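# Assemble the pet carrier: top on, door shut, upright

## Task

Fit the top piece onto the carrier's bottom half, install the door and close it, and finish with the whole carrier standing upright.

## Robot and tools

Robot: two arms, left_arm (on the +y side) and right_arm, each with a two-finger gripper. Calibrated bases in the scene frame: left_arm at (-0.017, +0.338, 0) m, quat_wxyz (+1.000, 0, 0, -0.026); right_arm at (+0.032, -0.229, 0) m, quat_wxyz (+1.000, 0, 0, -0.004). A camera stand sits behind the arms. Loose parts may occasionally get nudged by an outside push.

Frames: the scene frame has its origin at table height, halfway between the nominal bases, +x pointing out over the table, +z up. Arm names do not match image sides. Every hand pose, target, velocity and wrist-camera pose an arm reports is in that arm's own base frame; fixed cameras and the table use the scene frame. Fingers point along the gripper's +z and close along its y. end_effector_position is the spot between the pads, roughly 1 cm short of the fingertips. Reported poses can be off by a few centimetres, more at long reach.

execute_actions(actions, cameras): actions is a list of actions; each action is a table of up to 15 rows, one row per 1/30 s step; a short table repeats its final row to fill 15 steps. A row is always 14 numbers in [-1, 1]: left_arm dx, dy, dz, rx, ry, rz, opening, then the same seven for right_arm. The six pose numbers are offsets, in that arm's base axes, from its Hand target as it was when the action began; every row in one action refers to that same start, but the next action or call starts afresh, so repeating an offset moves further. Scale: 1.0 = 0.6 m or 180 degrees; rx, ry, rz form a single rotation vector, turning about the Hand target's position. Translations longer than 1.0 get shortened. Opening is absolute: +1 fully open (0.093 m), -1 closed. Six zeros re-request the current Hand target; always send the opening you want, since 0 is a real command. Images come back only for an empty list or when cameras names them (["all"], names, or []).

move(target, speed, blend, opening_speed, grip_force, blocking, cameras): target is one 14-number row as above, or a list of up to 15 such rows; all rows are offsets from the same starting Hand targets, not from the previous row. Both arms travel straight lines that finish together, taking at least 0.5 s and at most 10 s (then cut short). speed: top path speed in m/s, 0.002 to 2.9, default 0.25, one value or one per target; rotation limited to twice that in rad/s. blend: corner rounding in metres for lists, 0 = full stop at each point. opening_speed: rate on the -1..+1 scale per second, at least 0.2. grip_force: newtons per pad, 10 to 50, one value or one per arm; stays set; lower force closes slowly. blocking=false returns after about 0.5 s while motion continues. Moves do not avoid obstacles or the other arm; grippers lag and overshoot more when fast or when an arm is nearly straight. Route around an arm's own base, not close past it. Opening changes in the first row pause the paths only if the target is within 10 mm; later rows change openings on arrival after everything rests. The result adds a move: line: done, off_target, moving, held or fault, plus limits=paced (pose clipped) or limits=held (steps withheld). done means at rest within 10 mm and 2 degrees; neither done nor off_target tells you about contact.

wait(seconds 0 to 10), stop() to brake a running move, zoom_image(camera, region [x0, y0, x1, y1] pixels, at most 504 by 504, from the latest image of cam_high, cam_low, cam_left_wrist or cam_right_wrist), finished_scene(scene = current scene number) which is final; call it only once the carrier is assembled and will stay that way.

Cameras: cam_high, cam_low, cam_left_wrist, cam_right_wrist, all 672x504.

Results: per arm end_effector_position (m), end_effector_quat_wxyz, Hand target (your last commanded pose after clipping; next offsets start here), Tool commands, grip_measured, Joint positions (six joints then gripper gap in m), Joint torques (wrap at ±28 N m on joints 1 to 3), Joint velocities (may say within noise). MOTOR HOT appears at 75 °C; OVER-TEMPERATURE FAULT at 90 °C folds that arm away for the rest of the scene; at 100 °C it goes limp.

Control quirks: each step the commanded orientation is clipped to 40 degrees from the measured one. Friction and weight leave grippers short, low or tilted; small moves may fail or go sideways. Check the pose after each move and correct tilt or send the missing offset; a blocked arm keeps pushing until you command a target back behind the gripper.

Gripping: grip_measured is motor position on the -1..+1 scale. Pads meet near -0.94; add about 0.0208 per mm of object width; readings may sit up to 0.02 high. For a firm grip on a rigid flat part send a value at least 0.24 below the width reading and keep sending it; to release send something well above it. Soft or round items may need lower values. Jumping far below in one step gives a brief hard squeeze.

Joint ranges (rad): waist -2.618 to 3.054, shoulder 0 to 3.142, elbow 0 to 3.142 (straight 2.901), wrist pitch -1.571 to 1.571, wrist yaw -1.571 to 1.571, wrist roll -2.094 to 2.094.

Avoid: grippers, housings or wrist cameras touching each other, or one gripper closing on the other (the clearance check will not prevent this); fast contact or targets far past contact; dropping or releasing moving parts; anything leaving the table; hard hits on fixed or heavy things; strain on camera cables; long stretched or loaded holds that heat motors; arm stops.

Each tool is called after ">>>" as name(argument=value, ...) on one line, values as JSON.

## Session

>>> execute_actions(actions=[])

>>> zoom_image(camera="cam_high", region=[220, 100, 500, 480])

>>> zoom_image(camera="cam_low", region=[150, 80, 550, 480])

Scene clock: 0.00 s.
left_arm: end_effector_position=(+0.2344, +0.0250, +0.1802) grip_measured=+1.000 end_effector_quat_wxyz=(+0.517, -0.151, +0.842, +0.024) | right_arm: end_effector_position=(+0.2371, +0.0627, +0.1662) grip_measured=+1.000 end_effector_quat_wxyz=(+0.536, +0.107, +0.834, -0.072)
Joint positions: left_arm=[-0.091 0.442 0.473 -0.534 -0.277 -0.281 0.093] | right_arm=[0.854 0.778 0.499 -0.523 0.957 0.696 0.093]
Joint velocities: within noise
Joint torques (N m): no reading
Heat: left arm: 52 °C; right arm: 40 °C.
Hand target: left_arm +0.2363, +0.0249, +0.1890; +0.527, -0.152, +0.836, +0.021 | right_arm +0.2381, +0.0638, +0.1706; +0.540, +0.110, +0.832, -0.067
Tool commands: left_gripper/opening=+1.0 right_gripper/opening=+1.0

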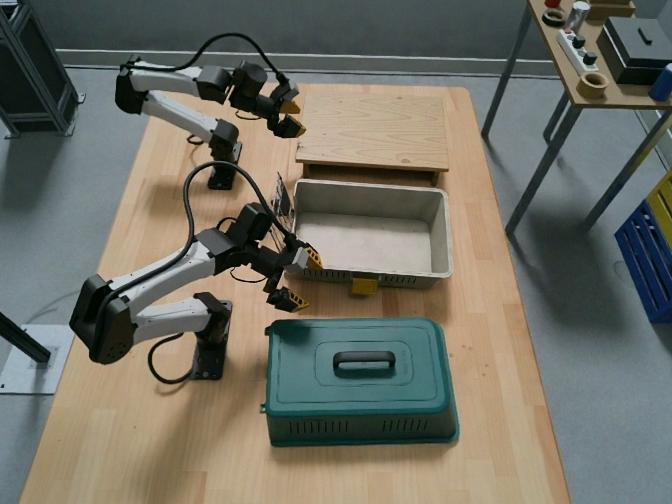

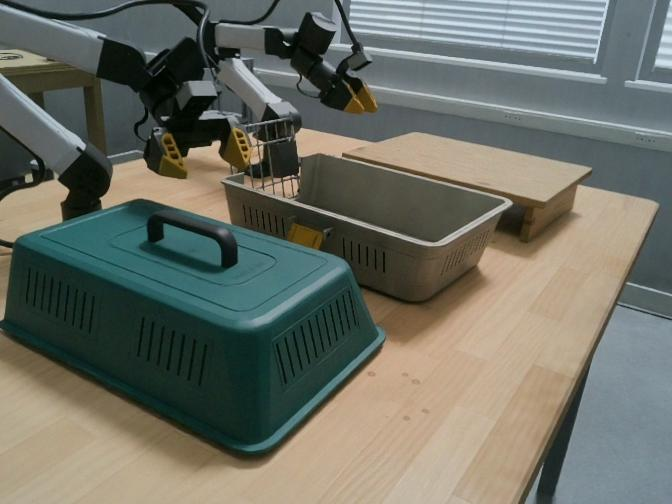

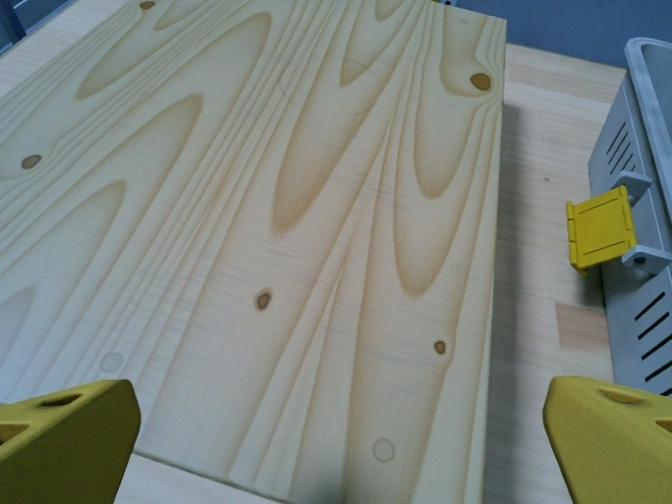

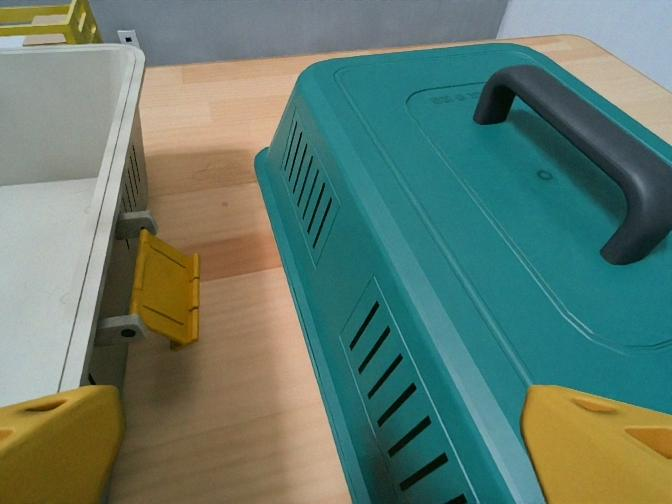

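Scaled by 1.326 from the camera's 672x504 image, which has a finer 960x720 frame.

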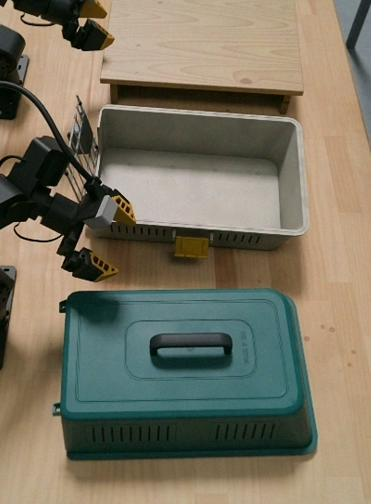

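Scaled by 1.260 from the camera's 672x504 image, which has a finer 960x720 frame.

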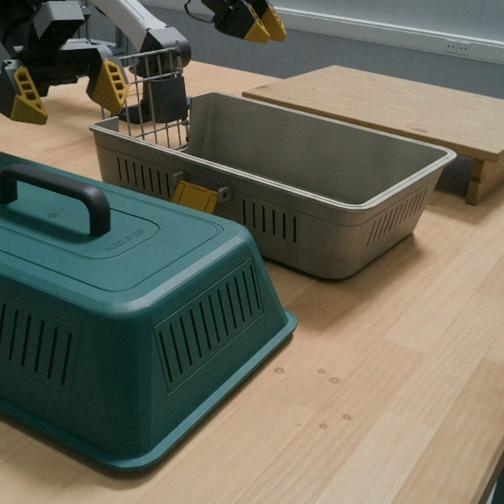

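>>> move(target=[[0,0,0,0,0,0,1,0.0,-0.05,0.18,0,0,0,0.2],[0,0,0,0,0,0,1,0.09,-0.245,0.12,0.0095,0.11,0.095,0.2]], blend=[0.03,0], speed=0.2, cameras=["cam_high","cam_right_wrist"])

Scene clock: 13.27 s.
left_arm: end_effector_position=(+0.2344, +0.0250, +0.1802) grip_measured=+1.000 end_effector_quat_wxyz=(+0.517, -0.151, +0.842, +0.024) | right_arm: end_effector_position=(+0.2893, -0.0823, +0.2314) grip_measured=+0.202 end_effector_quat_wxyz=(+0.382, -0.012, +0.924, +0.010)
Joint positions: left_arm=[-0.091 0.442 0.473 -0.534 -0.277 -0.281 0.093] | right_arm=[-0.472 1.089 1.085 -0.851 -0.352 -0.364 0.055]
Joint torques (N m): left_arm=[0.23 0.98 8.65 2.28 -0.07 0.16] | right_arm=[-0.68 -2.47 11.26 1.54 -0.33 -0.18]
Heat: left arm: 54 °C; right arm: 42 °C.
Hand target: left_arm +0.2363, +0.0249, +0.1890; +0.527, -0.152, +0.836, +0.021 | right_arm +0.2921, -0.0832, +0.2424; +0.391, -0.019, +0.920, +0.008
Off the commanded pose: left_arm 0.009 m, 1 deg | right_arm 0.012 m, 1 deg.
move: off_target (right_arm)
Images, in order (width x height): cam_high 672x504, cam_right_wrist 672x504.

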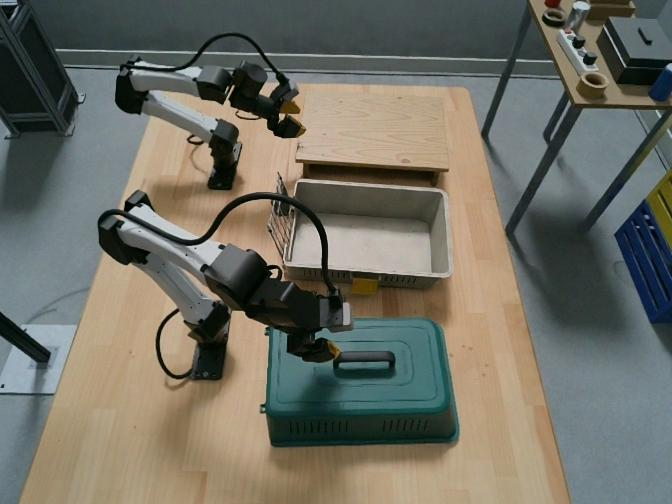

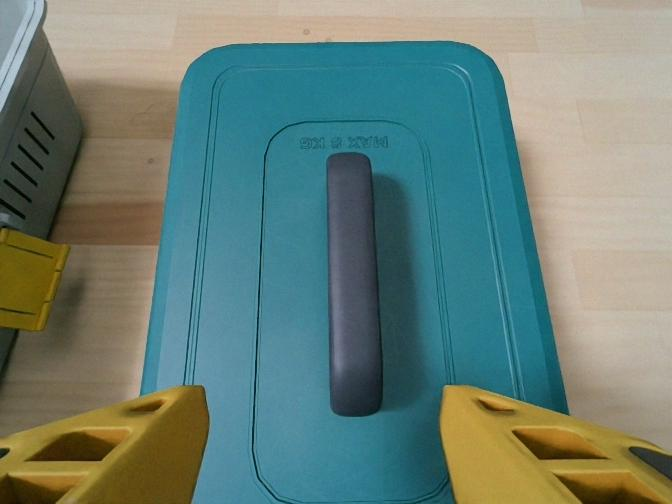

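>>> move(target=[[0,0,0,0,0,0,1,0.05,-0.0145,-0.05,0,0,0,0.2],[0,0,0,0,0,0,1,0.134,-0.0145,-0.15,0,0,0,0.2]], speed=0.1, blend=[0.02,0], cameras=["cam_high","cam_right_wrist","cam_low"])

>>> zoom_image(camera="cam_low", region=[80, 120, 300, 300])

Scene clock: 20.20 s.
left_arm: end_effector_position=(+0.2344, +0.0250, +0.1802) grip_measured=+1.000 end_effector_quat_wxyz=(+0.517, -0.151, +0.842, +0.024) | right_arm: end_effector_position=(+0.3702, -0.0921, +0.1542) grip_measured=+0.202 end_effector_quat_wxyz=(+0.387, -0.023, +0.922, +0.009)
Joint positions: left_arm=[-0.091 0.442 0.473 -0.534 -0.277 -0.281 0.093] | right_arm=[-0.373 1.381 0.955 -0.395 -0.297 -0.305 0.055]
Joint torques (N m): left_arm=[0.1 0.96 8.73 2.23 -0.09 0.15] | right_arm=[0.18 -5.72 7.23 1.9 -0.11 0.06]
Heat: left arm: 55 °C; right arm: 44 °C.
Hand target: left_arm +0.2363, +0.0249, +0.1890; +0.527, -0.152, +0.836, +0.021 | right_arm +0.3725, -0.0920, +0.1525; +0.391, -0.019, +0.920, +0.008
Off the commanded pose: left_arm 0.009 m, 1 deg | right_arm 0.003 m, 1 deg.
move: done
Images, in order (width x height): cam_high 672x504, cam_low 672x504, cam_right_wrist 672x504.

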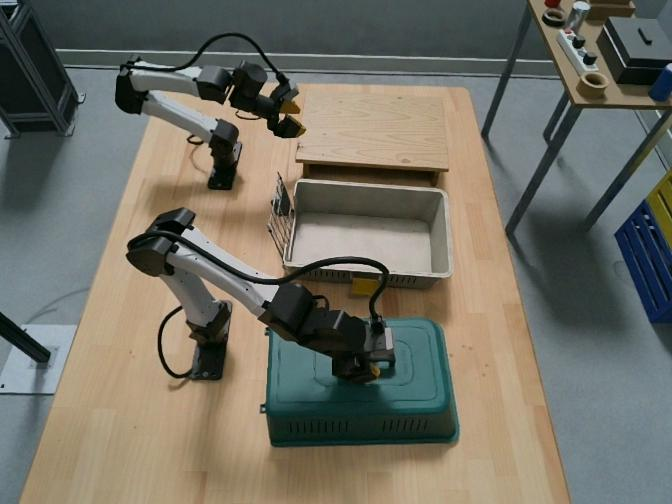

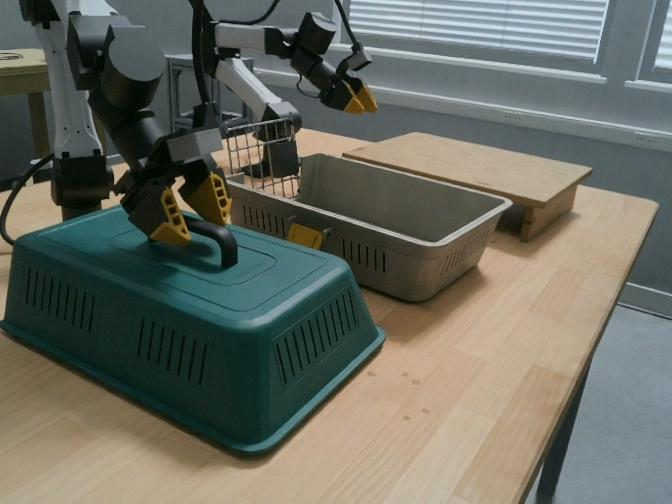

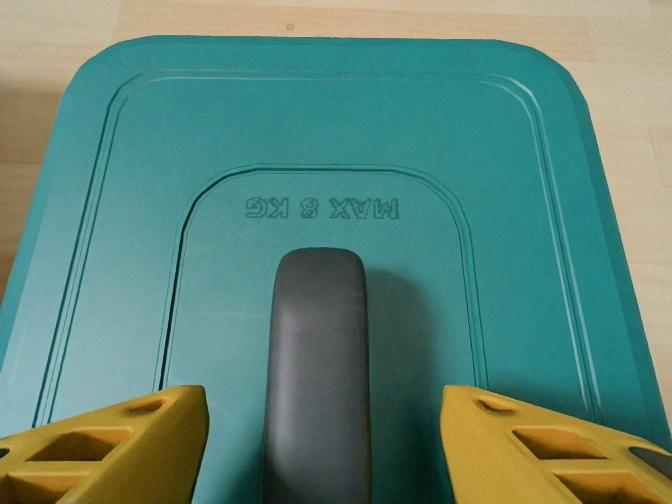

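Scaled by 2.291 from the camera's 672x504 image, which has a finer 960x720 frame.

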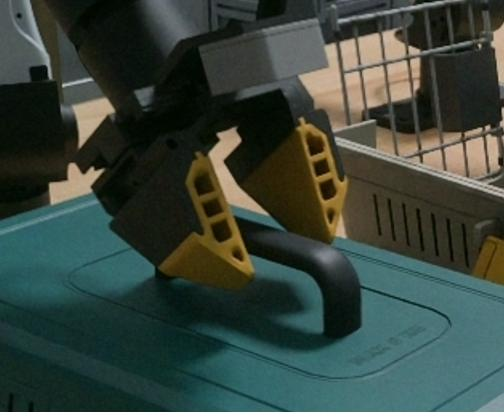

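>>> move(target=[0,0,0,0,0,0,1,-0.028,0.0,-0.02,0,0,0,0.1], speed=0.06, cameras=["cam_right_wrist","cam_low"])

>>> zoom_image(camera="cam_low", region=[80, 120, 300, 300])

Scene clock: 25.93 s.
left_arm: end_effector_position=(+0.2344, +0.0250, +0.1802) grip_measured=+1.000 end_effector_quat_wxyz=(+0.517, -0.151, +0.842, +0.024) | right_arm: end_effector_position=(+0.3550, -0.0915, +0.1347) grip_measured=+0.103 end_effector_quat_wxyz=(+0.376, -0.014, +0.926, +0.011)
Joint positions: left_arm=[-0.091 0.442 0.473 -0.534 -0.277 -0.281 0.093] | right_arm=[-0.387 1.352 0.87 -0.365 -0.297 -0.305 0.05]
Joint torques (N m): left_arm=[0.18 0.94 8.69 2.23 -0.11 0.17] | right_arm=[-0.7 -7.6 6.89 1.85 -0.29 -0.13]
Heat: left arm: 56 °C; right arm: 44 °C.
Hand target: left_arm +0.2363, +0.0249, +0.1890; +0.527, -0.152, +0.836, +0.021 | right_arm +0.3557, -0.0920, +0.1405; +0.391, -0.019, +0.920, +0.008
Off the commanded pose: left_arm 0.009 m, 1 deg | right_arm 0.006 m, 2 deg.
move: done
Images, in order (width x height): cam_low 672x504, cam_right_wrist 672x504.

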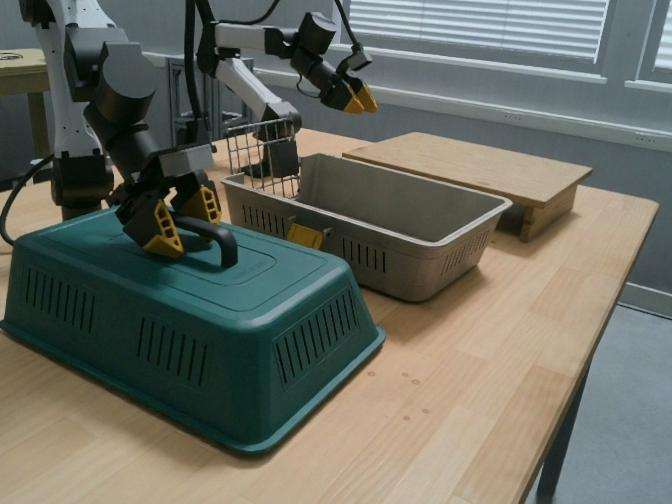

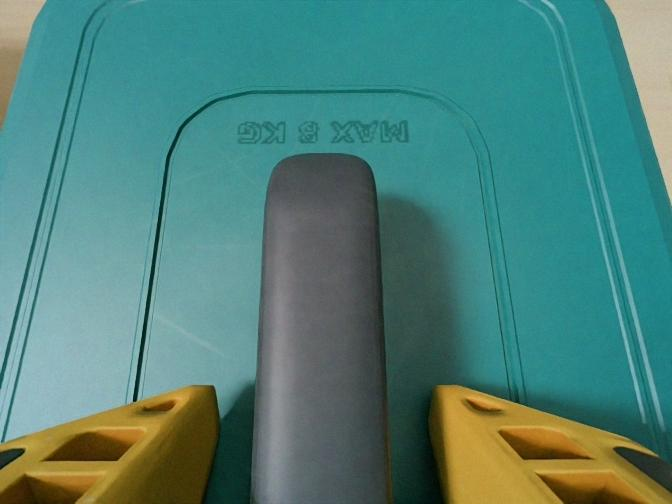

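Scaled by 2.291 from the camera's 672x504 image, which has a finer 960x720 frame.

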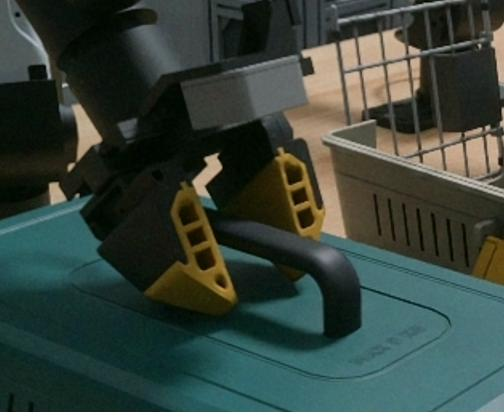

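>>> move(target=[0,0,0,0,0,0,1,0.026,0.0,0.01,0,0,0,0.0], speed=0.06)

>>> move(target=[0,0,0,0,0,0,1,0,0.0,0,0,0,0,-1], opening_speed=0.5)

>>> move(target=[0,0,0,0,0,0,1,0,0.0,0.13,0,-0.03,0,-1], speed=0.08, cameras=["cam_right_wrist","cam_low","cam_high"])

Scene clock: 29.50 s.
left_arm: end_effector_position=(+0.2344, +0.0250, +0.1802) grip_measured=+1.000 end_effector_quat_wxyz=(+0.517, -0.151, +0.842, +0.024) | right_arm: end_effector_position=(+0.3601, -0.0891, +0.1334) grip_measured=+0.003 end_effector_quat_wxyz=(+0.374, -0.019, +0.927, +0.014)
Joint positions: left_arm=[-0.091 0.442 0.473 -0.534 -0.277 -0.281 0.093] | right_arm=[-0.375 1.374 0.886 -0.364 -0.296 -0.304 0.045]
Joint torques (N m): left_arm=[0.01 0.87 8.84 2.27 -0.1 0.16] | right_arm=[0.23 -5.14 11.29 1.8 -0.14 0.04]
Heat: left arm: 56 °C; right arm: 44 °C.
Hand target: left_arm +0.2363, +0.0249, +0.1890; +0.527, -0.152, +0.836, +0.021 | right_arm +0.3713, -0.0919, +0.1466; +0.391, -0.019, +0.920, +0.008
Off the commanded pose: left_arm 0.009 m, 1 deg | right_arm 0.017 m, 2 deg.
move: off_target (right_arm)

Scene clock: 31.70 s.
left_arm: end_effector_position=(+0.2344, +0.0250, +0.1802) grip_measured=+1.000 end_effector_quat_wxyz=(+0.517, -0.151, +0.842, +0.024) | right_arm: end_effector_position=(+0.3601, -0.0893, +0.1334) grip_measured=-0.618 end_effector_quat_wxyz=(+0.374, -0.019, +0.927, +0.014)
Joint positions: left_arm=[-0.091 0.442 0.473 -0.534 -0.277 -0.281 0.093] | right_arm=[-0.375 1.374 0.886 -0.364 -0.295 -0.304 0.016]
Joint torques (N m): left_arm=[0.12 0.92 8.73 2.25 -0.07 0.18] | right_arm=[0.21 -5.12 11.28 1.79 -0.16 0.04]
Heat: left arm: 57 °C; right arm: 45 °C.
Hand target: left_arm +0.2363, +0.0249, +0.1890; +0.527, -0.152, +0.836, +0.021 | right_arm +0.3713, -0.0920, +0.1466; +0.391, -0.019, +0.920, +0.008
Off the commanded pose: left_arm 0.009 m, 1 deg | right_arm 0.017 m, 2 deg.
move: off_target (right_arm)

Scene clock: 33.37 s.
left_arm: end_effector_position=(+0.2344, +0.0250, +0.1802) grip_measured=+1.000 end_effector_quat_wxyz=(+0.517, -0.151, +0.842, +0.024) | right_arm: end_effector_position=(+0.3531, -0.0875, +0.1796) grip_measured=-0.623 end_effector_quat_wxyz=(+0.369, -0.011, +0.929, +0.020)
Joint positions: left_arm=[-0.091 0.442 0.473 -0.534 -0.277 -0.281 0.093] | right_arm=[-0.38 1.326 1.041 -0.581 -0.301 -0.293 0.015]
Joint torques (N m): left_arm=[0.13 1.01 8.64 2.21 -0.1 0.16] | right_arm=[-0.75 -9.13 13.49 2.16 -0.47 0.05]
Heat: left arm: 57 °C; right arm: 45 °C.
Hand target: left_arm +0.2363, +0.0249, +0.1890; +0.527, -0.152, +0.836, +0.021 | right_arm +0.3713, -0.0919, +0.2245; +0.434, -0.019, +0.901, +0.007
Off the commanded pose: left_arm 0.009 m, 1 deg | right_arm 0.049 m, 8 deg.
move: off_target (right_arm)
Images, in order (width x height): cam_high 672x504, cam_low 672x504, cam_right_wrist 672x504.

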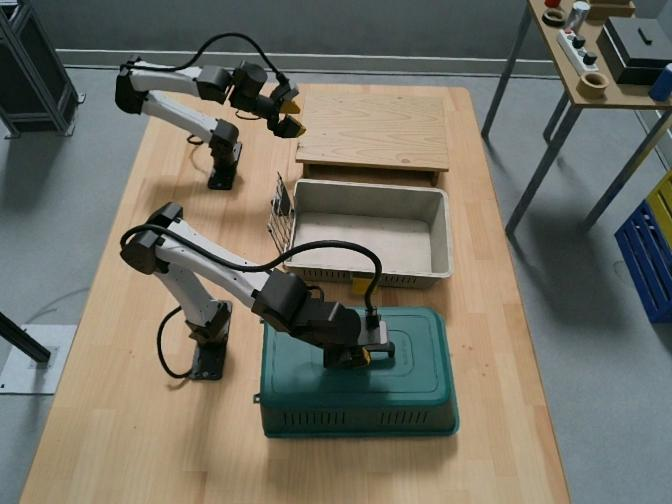

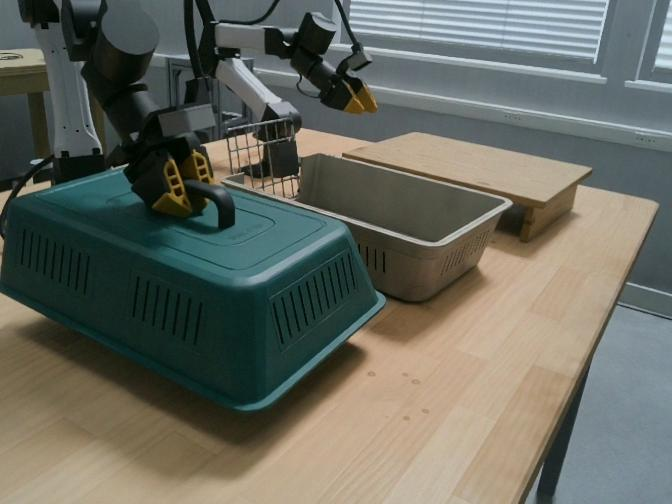

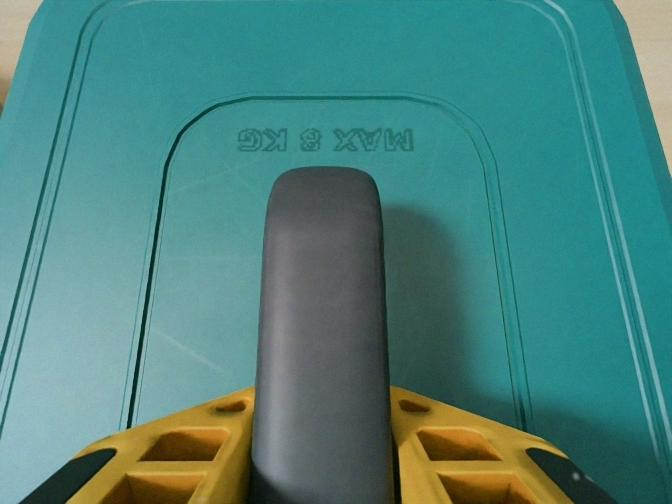

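>>> move(target=[[-0.08,-0.2,0.17,0.02,-0.03,-0.12,-1,0.04,0.0,0.13,0,0,-0.015,-1],[-0.144,-0.52,0.0,0.0435,-0.069,-0.257,-1,0.07,0.0,0.13,0,-0.005,-0.03,-1]], speed=0.15, blend=[0.04,0], cameras=["all"])

Scene clock: 46.27 s.
left_arm: end_effector_position=(+0.1498, -0.2840, +0.1907) grip_measured=-0.981 end_effector_quat_wxyz=(+0.587, +0.220, +0.766, -0.143) | right_arm: end_effector_position=(+0.3895, -0.0878, +0.2595) grip_measured=-0.623 end_effector_quat_wxyz=(+0.371, +0.029, +0.928, +0.001)
Joint positions: left_arm=[-1.527 1.091 0.541 0.064 -0.951 -0.365 0] | right_arm=[-0.3 1.461 1.461 -0.828 -0.186 -0.164 0.015]
Joint torques (N m): left_arm=[0.38 -2.22 6.5 2.22 -0.16 0.23] | right_arm=[0.2 -7.68 13.74 2.53 -0.15 0.06]
Heat: left arm: 58 °C; right arm: 51 °C.
Hand target: left_arm +0.1500, -0.2871, +0.1889; +0.587, +0.222, +0.764, -0.147 | right_arm +0.4133, -0.0919, +0.3025; +0.441, +0.023, +0.897, -0.014
Off the commanded pose: left_arm 0.004 m, 1 deg | right_arm 0.049 m, 9 deg.
move: off_target (right_arm)

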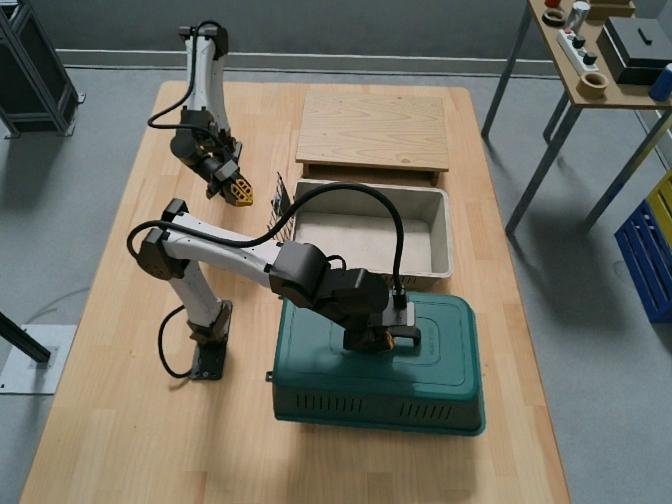

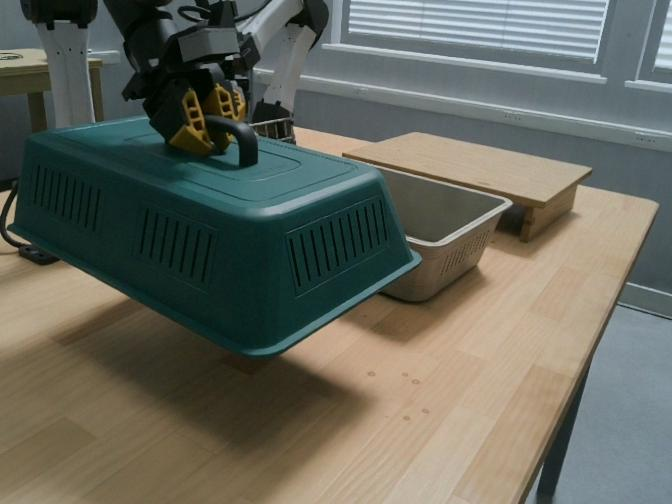

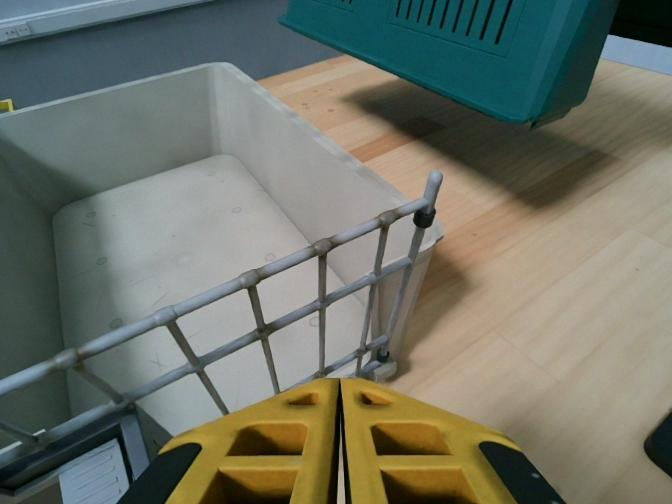

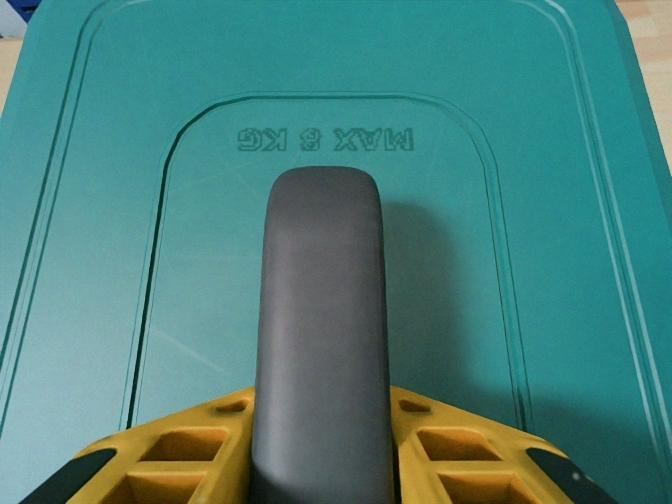

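>>> move(target=[[0.0,-0.02,-0.053,0,0,0,-1,0,0,0,0,0,0,-1],[0.135,-0.058,-0.053,0,0,0,-1,0,0,0,0,0,0,-1]], speed=[0.08,0.05], blend=[0.01,0], cameras=["cam_left_wrist","cam_high"])

>>> zoom_image(camera="cam_high", region=[260, 160, 340, 290])

Scene clock: 53.10 s.
left_arm: end_effector_position=(+0.2260, -0.3104, +0.1416) grip_measured=-0.981 end_effector_quat_wxyz=(+0.575, +0.230, +0.775, -0.129) | right_arm: end_effector_position=(+0.3895, -0.0878, +0.2595) grip_measured=-0.623 end_effector_quat_wxyz=(+0.371, +0.029, +0.928, +0.001)
Joint positions: left_arm=[-1.216 1.412 0.524 0.488 -0.667 -0.188 0] | right_arm=[-0.3 1.461 1.461 -0.828 -0.186 -0.164 0.015]
Joint torques (N m): left_arm=[0.55 -4.4 9.44 2.43 -0.08 0.29] | right_arm=[0.25 -7.61 13.76 2.53 -0.16 0.06]
Heat: left arm: 59 °C; right arm: 54 °C.
Hand target: left_arm +0.2310, -0.3218, +0.1572; +0.587, +0.221, +0.764, -0.148 | right_arm +0.4133, -0.0919, +0.3025; +0.441, +0.023, +0.897, -0.014
Off the commanded pose: left_arm 0.020 m, 3 deg | right_arm 0.049 m, 9 deg.
move: off_target (left_arm, right_arm)
Images, in order (width x height): cam_high 672x504, cam_left_wrist 672x504.

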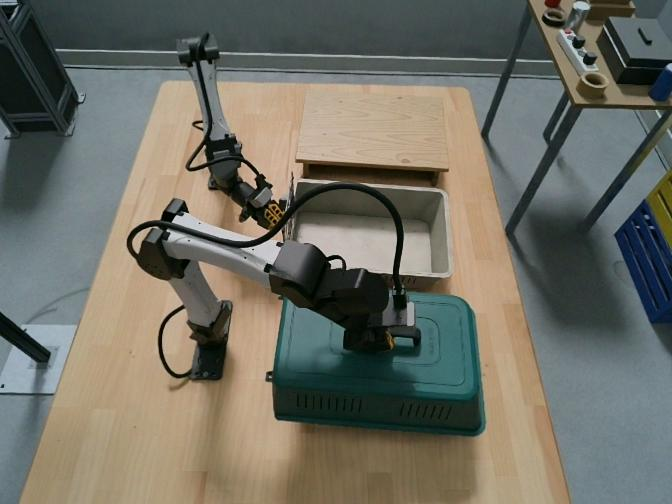

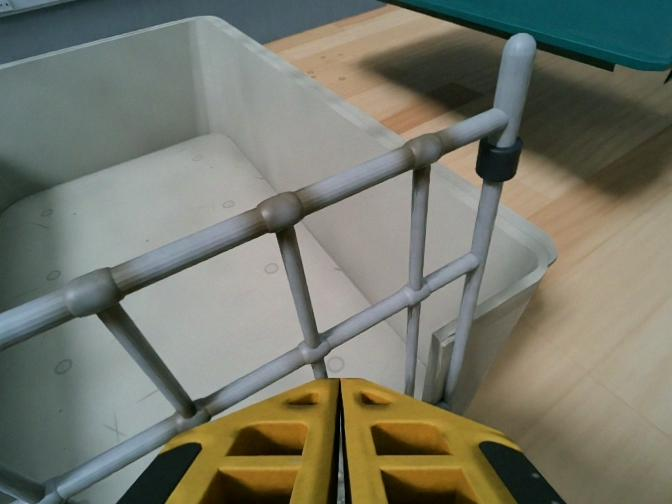

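Scaled by 3.877 from the camera's 672x504 image, which has a finer 960x720 frame.

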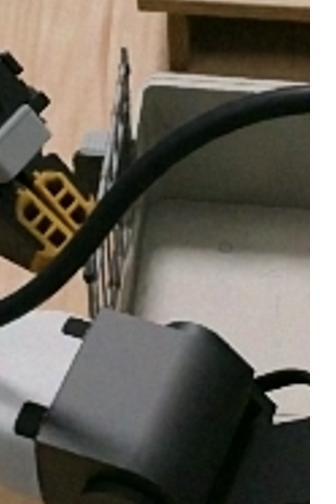

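>>> move(target=[[0,0,0,0,0,0,-1,0.03,0.05,0.075,0,0,0,-1],[0,0,0,0,0,0,-1,0.03,0.5,0.075,0,0,0,-1]], speed=0.12, blend=[0.03,0], cameras=["cam_left_wrist","cam_high","cam_low"])

Scene clock: 64.93 s.
left_arm: end_effector_position=(+0.2259, -0.3105, +0.1417) grip_measured=-0.981 end_effector_quat_wxyz=(+0.575, +0.230, +0.775, -0.129) | right_arm: end_effector_position=(+0.4209, +0.2089, +0.3140) grip_measured=-0.624 end_effector_quat_wxyz=(+0.393, -0.004, +0.919, -0.030)
Joint positions: left_arm=[-1.216 1.412 0.524 0.488 -0.666 -0.187 0] | right_arm=[0.629 1.894 2.166 -1.166 0.485 0.446 0.015]
Joint torques (N m): left_arm=[0.53 -4.41 9.26 2.47 -0.04 0.24] | right_arm=[-0.4 -11.41 12.4 1.95 0.66 0.07]
Heat: left arm: 62 °C; right arm: 57 °C.
Hand target: left_arm +0.2310, -0.3218, +0.1572; +0.587, +0.221, +0.764, -0.148 | right_arm +0.4313, +0.2081, +0.3475; +0.441, +0.023, +0.897, -0.014
Off the commanded pose: left_arm 0.020 m, 3 deg | right_arm 0.035 m, 7 deg.
move: off_target (left_arm, right_arm); blend cut to 0.0288 m at target 1
Images, in order (width x height): cam_high 672x504, cam_low 672x504, cam_left_wrist 672x504.

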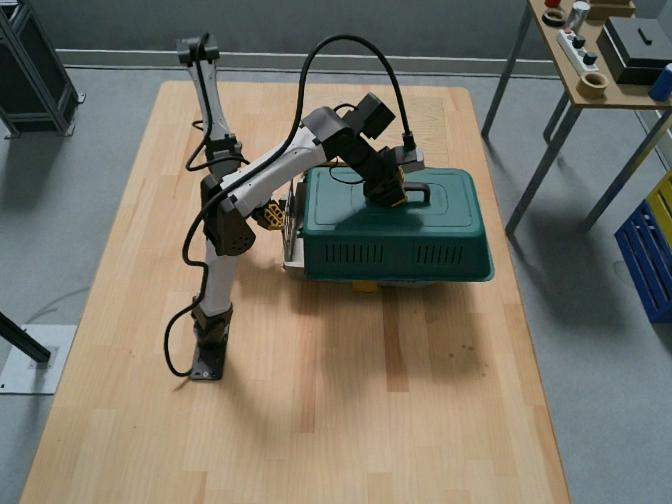

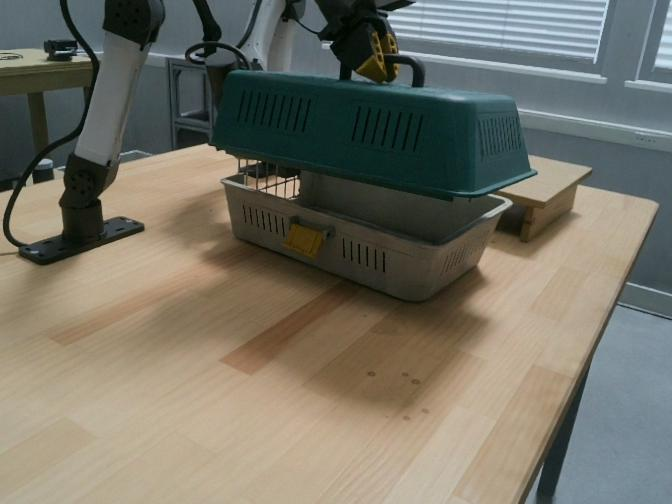

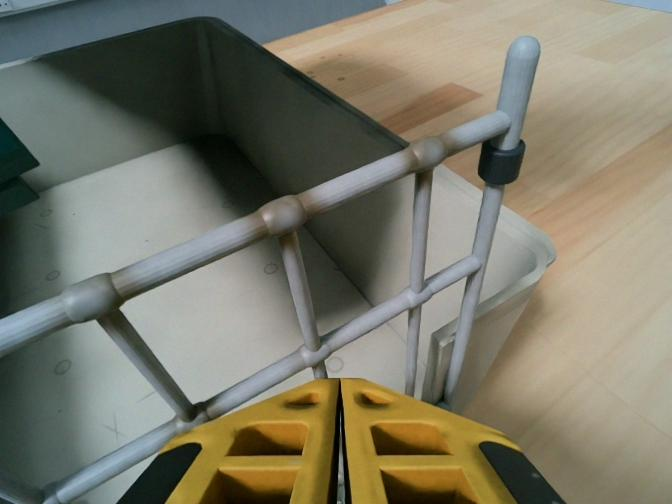

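>>> move(target=[0,0,0,0,0,0,-1,-0.01,0.1,-0.02,0.022,0.012,-0.012,-1], speed=0.08, cameras=["cam_left_wrist","cam_high","cam_low"])

>>> zoom_image(camera="cam_low", region=[190, 60, 550, 310])

>>> zoom_image(camera="cam_high", region=[270, 140, 510, 300])

Scene clock: 69.73 s.
left_arm: end_effector_position=(+0.2259, -0.3105, +0.1417) grip_measured=-0.981 end_effector_quat_wxyz=(+0.575, +0.230, +0.775, -0.129) | right_arm: end_effector_position=(+0.4174, +0.2678, +0.3062) grip_measured=-0.624 end_effector_quat_wxyz=(+0.381, +0.030, +0.924, -0.010)
Joint positions: left_arm=[-1.216 1.412 0.524 0.488 -0.666 -0.187 0] | right_arm=[0.743 2.139 2.538 -1.368 0.532 0.64 0.015]
Joint torques (N m): left_arm=[0.54 -4.42 9.31 2.42 -0.05 0.23] | right_arm=[-0.06 -12.96 11.37 1.77 0.73 0.07]
Heat: left arm: 63 °C; right arm: 57 °C.
Hand target: left_arm +0.2310, -0.3218, +0.1572; +0.587, +0.221, +0.764, -0.147 | right_arm +0.4253, +0.2681, +0.3354; +0.423, +0.055, +0.905, +0.009
Off the commanded pose: left_arm 0.020 m, 3 deg | right_arm 0.030 m, 6 deg.
move: off_target (left_arm, right_arm)
Images, in order (width x height): cam_high 672x504, cam_low 672x504, cam_left_wrist 672x504.

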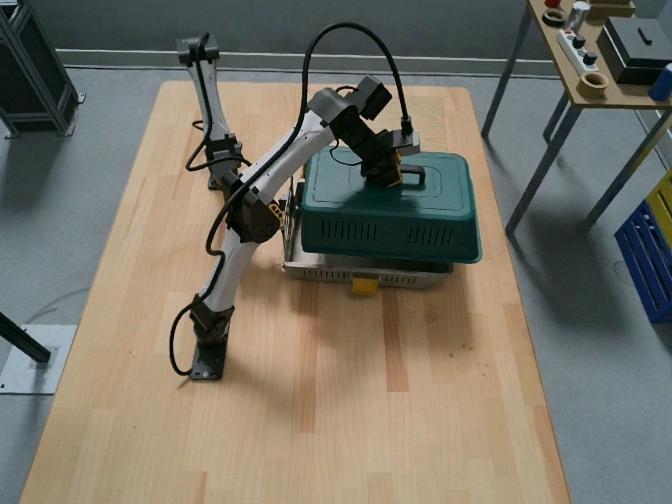

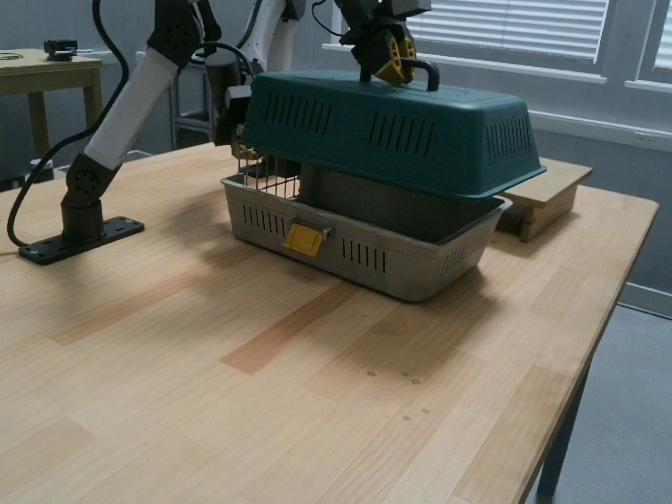

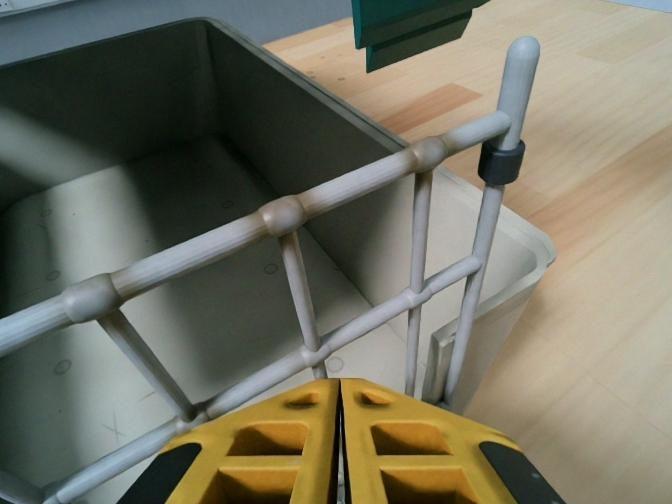

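Scaled by 1.400 from the camera's 672x504 image, which has a finer 960x720 frame.

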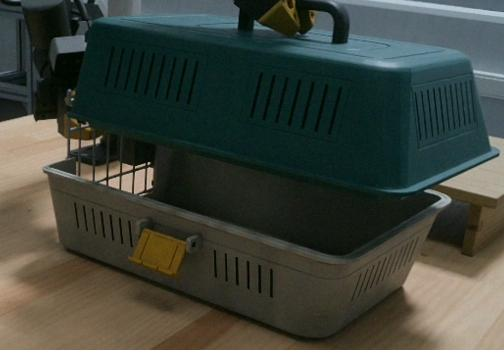

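Scaled by 2.100 from the camera's 672x504 image, which has a finer 960x720 frame.

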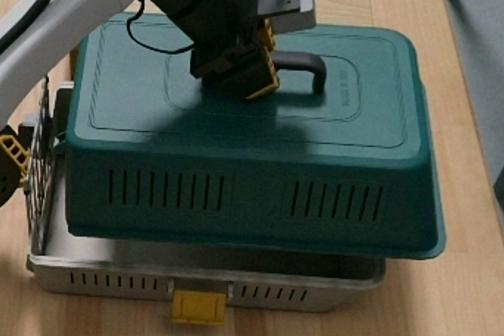

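>>> move(target=[0,0,0,0,0,0,-1,-0.045,0.0,-0.04,0.016,-0.012,0.003,-1], speed=0.06, cameras=["cam_left_wrist","cam_high","cam_low"])

>>> zoom_image(camera="cam_low", region=[190, 60, 550, 310])

>>> zoom_image(camera="cam_high", region=[270, 140, 510, 300])

Scene clock: 79.93 s.
left_arm: end_effector_position=(+0.2259, -0.3105, +0.1417) grip_measured=-0.981 end_effector_quat_wxyz=(+0.575, +0.230, +0.775, -0.129) | right_arm: end_effector_position=(+0.3925, +0.2693, +0.2730) grip_measured=-0.624 end_effector_quat_wxyz=(+0.385, +0.036, +0.922, +0.003)
Joint positions: left_arm=[-1.216 1.412 0.524 0.488 -0.666 -0.187 0] | right_arm=[0.786 1.912 2.036 -1.09 0.546 0.691 0.015]
Joint torques (N m): left_arm=[0.64 -4.34 9.39 2.46 -0.05 0.26] | right_arm=[-0.01 -16.36 7.8 2.07 0.76 -0.02]
Heat: left arm: 64 °C; right arm: 57 °C.
Hand target: left_arm +0.2310, -0.3218, +0.1572; +0.587, +0.221, +0.764, -0.147 | right_arm +0.3983, +0.2680, +0.3116; +0.438, +0.061, +0.896, +0.035
Off the commanded pose: left_arm 0.020 m, 3 deg | right_arm 0.039 m, 8 deg.
move: off_target (left_arm, right_arm)
Images, in order (width x height): cam_high 672x504, cam_low 672x504, cam_left_wrist 672x504.

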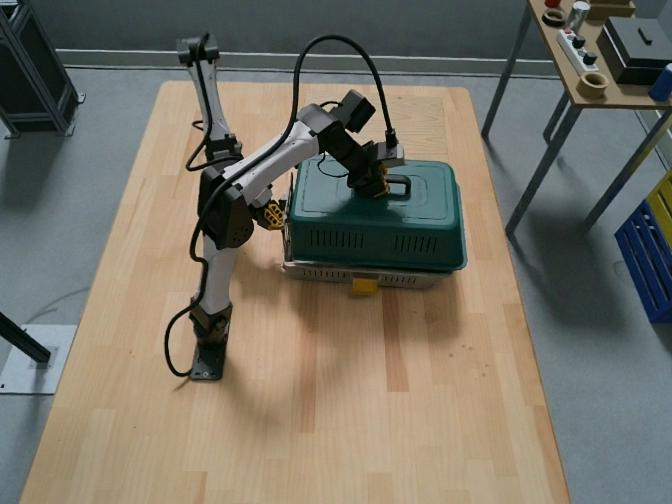

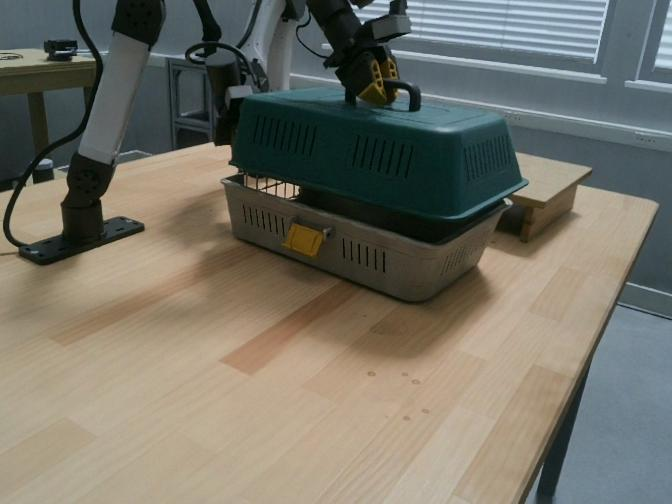

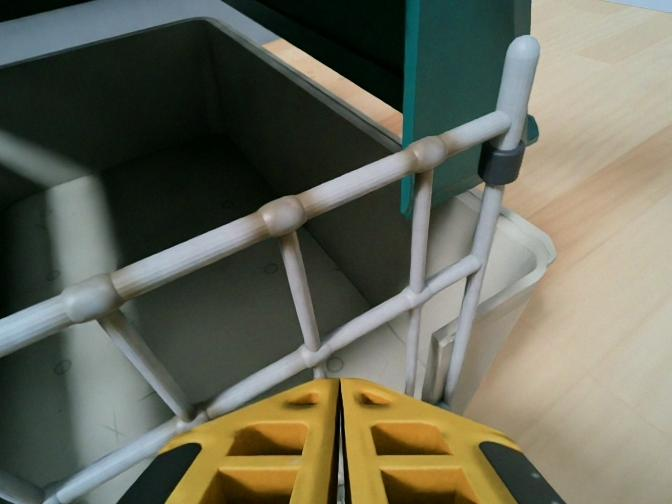

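Scaled by 1.400 from the camera's 672x504 image, which has a finer 960x720 frame.

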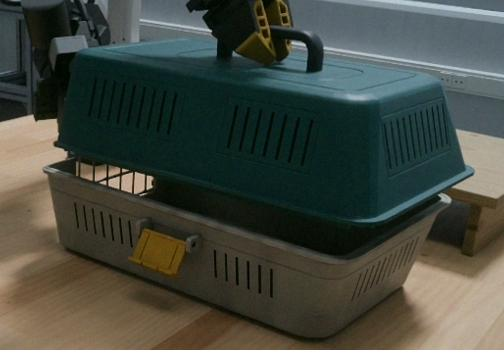

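Scaled by 2.100 from the camera's 672x504 image, which has a finer 960x720 frame.

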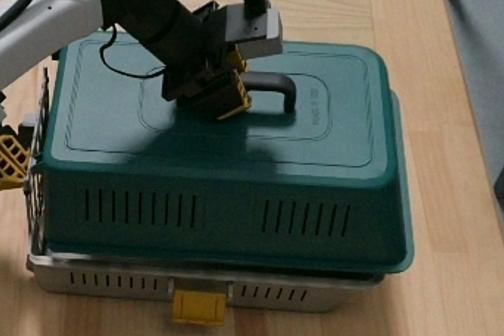

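>>> move(target=[0.006,0,0,0,0,0,-1,-0.041,0.0,-0.02,0.0,0.005,0.0,-1], speed=0.05, cameras=["cam_left_wrist","cam_high","cam_low"])

>>> zoom_image(camera="cam_low", region=[210, 120, 310, 220])

>>> zoom_image(camera="cam_low", region=[400, 150, 540, 290])

>>> zoom_image(camera="cam_high", region=[270, 195, 310, 275])

>>> zoom_image(camera="cam_left_wrist", region=[432, 0, 672, 220])

Scene clock: 88.73 s.
left_arm: end_effector_position=(+0.2280, -0.3114, +0.1414) grip_measured=-0.981 end_effector_quat_wxyz=(+0.574, +0.232, +0.774, -0.131) | right_arm: end_effector_position=(+0.3698, +0.2662, +0.2631) grip_measured=-0.624 end_effector_quat_wxyz=(+0.382, +0.033, +0.924, -0.004)
Joint positions: left_arm=[-1.207 1.418 0.527 0.494 -0.653 -0.182 0] | right_arm=[0.825 1.839 1.907 -1.07 0.571 0.726 0.015]
Joint torques (N m): left_arm=[0.83 -4.53 9.36 2.44 -0.05 0.28] | right_arm=[0.5 -15.71 7.9 1.98 0.7 0.12]
Heat: left arm: 65 °C; right arm: 55 °C.
Hand target: left_arm +0.2346, -0.3218, +0.1571; +0.587, +0.222, +0.764, -0.147 | right_arm +0.3737, +0.2681, +0.2995; +0.431, +0.061, +0.900, +0.034
Off the commanded pose: left_arm 0.020 m, 3 deg | right_arm 0.037 m, 8 deg.
move: off_target (left_arm, right_arm)
Images, in order (width x height): cam_high 672x504, cam_low 672x504, cam_left_wrist 672x504.

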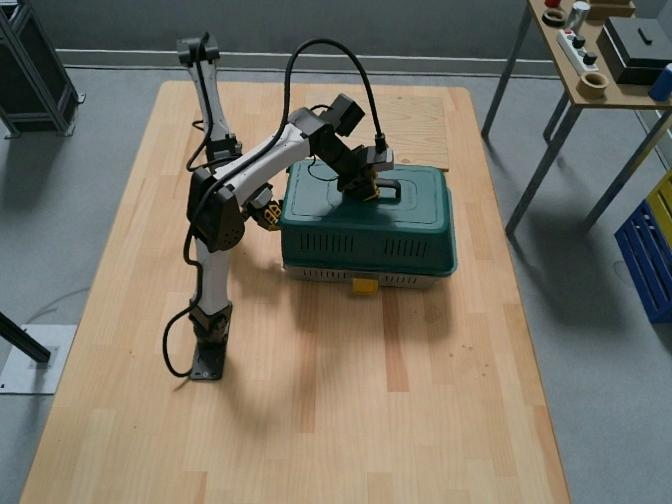

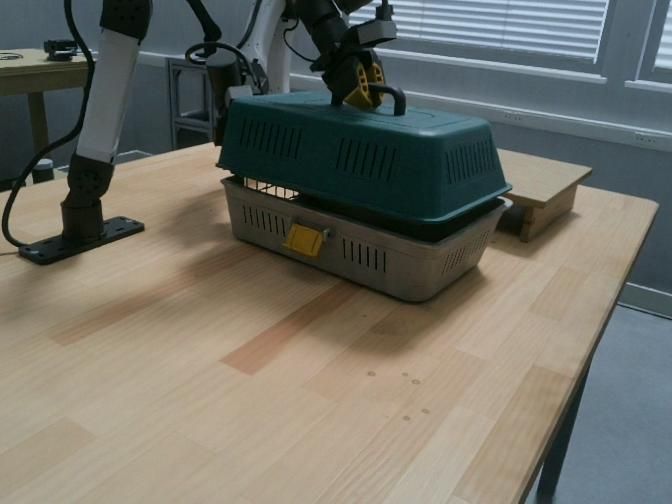

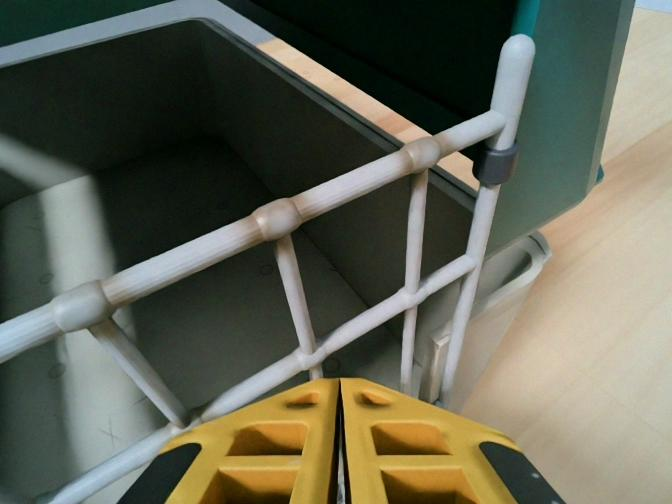

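Scaled by 5.040 from the camera's 672x504 image, which has a finer 960x720 frame.

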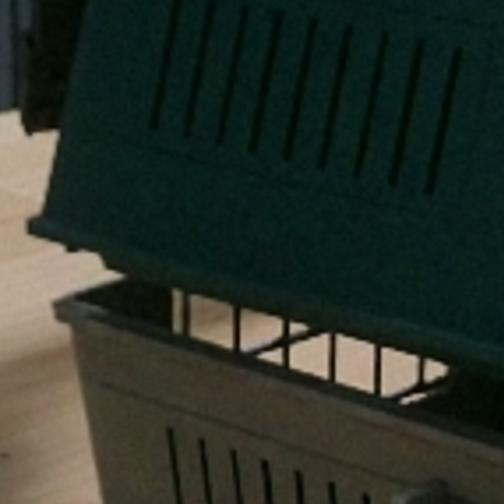

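Scaled by 3.600 from the camera's 672x504 image, which has a finer 960x720 frame.

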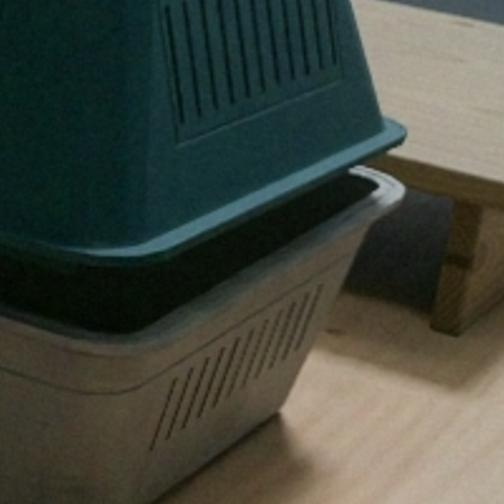

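Scaled by 6.300 from the camera's 672x504 image, which has a finer 960x720 frame.

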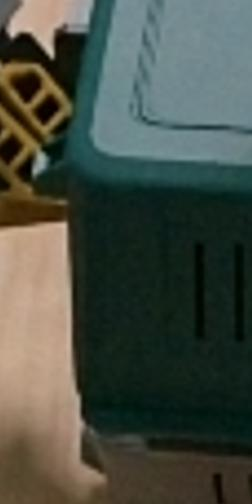

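Scaled by 2.100 from the camera's 672x504 image, which has a finer 960x720 frame.

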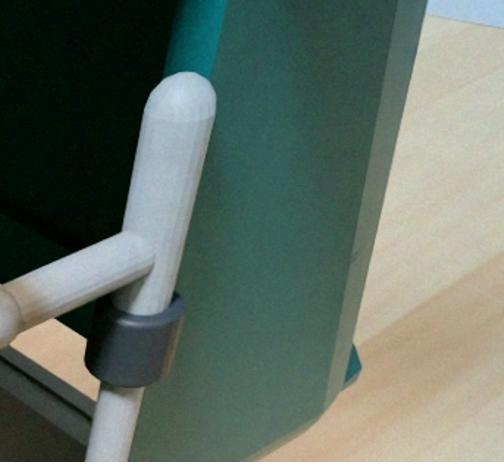

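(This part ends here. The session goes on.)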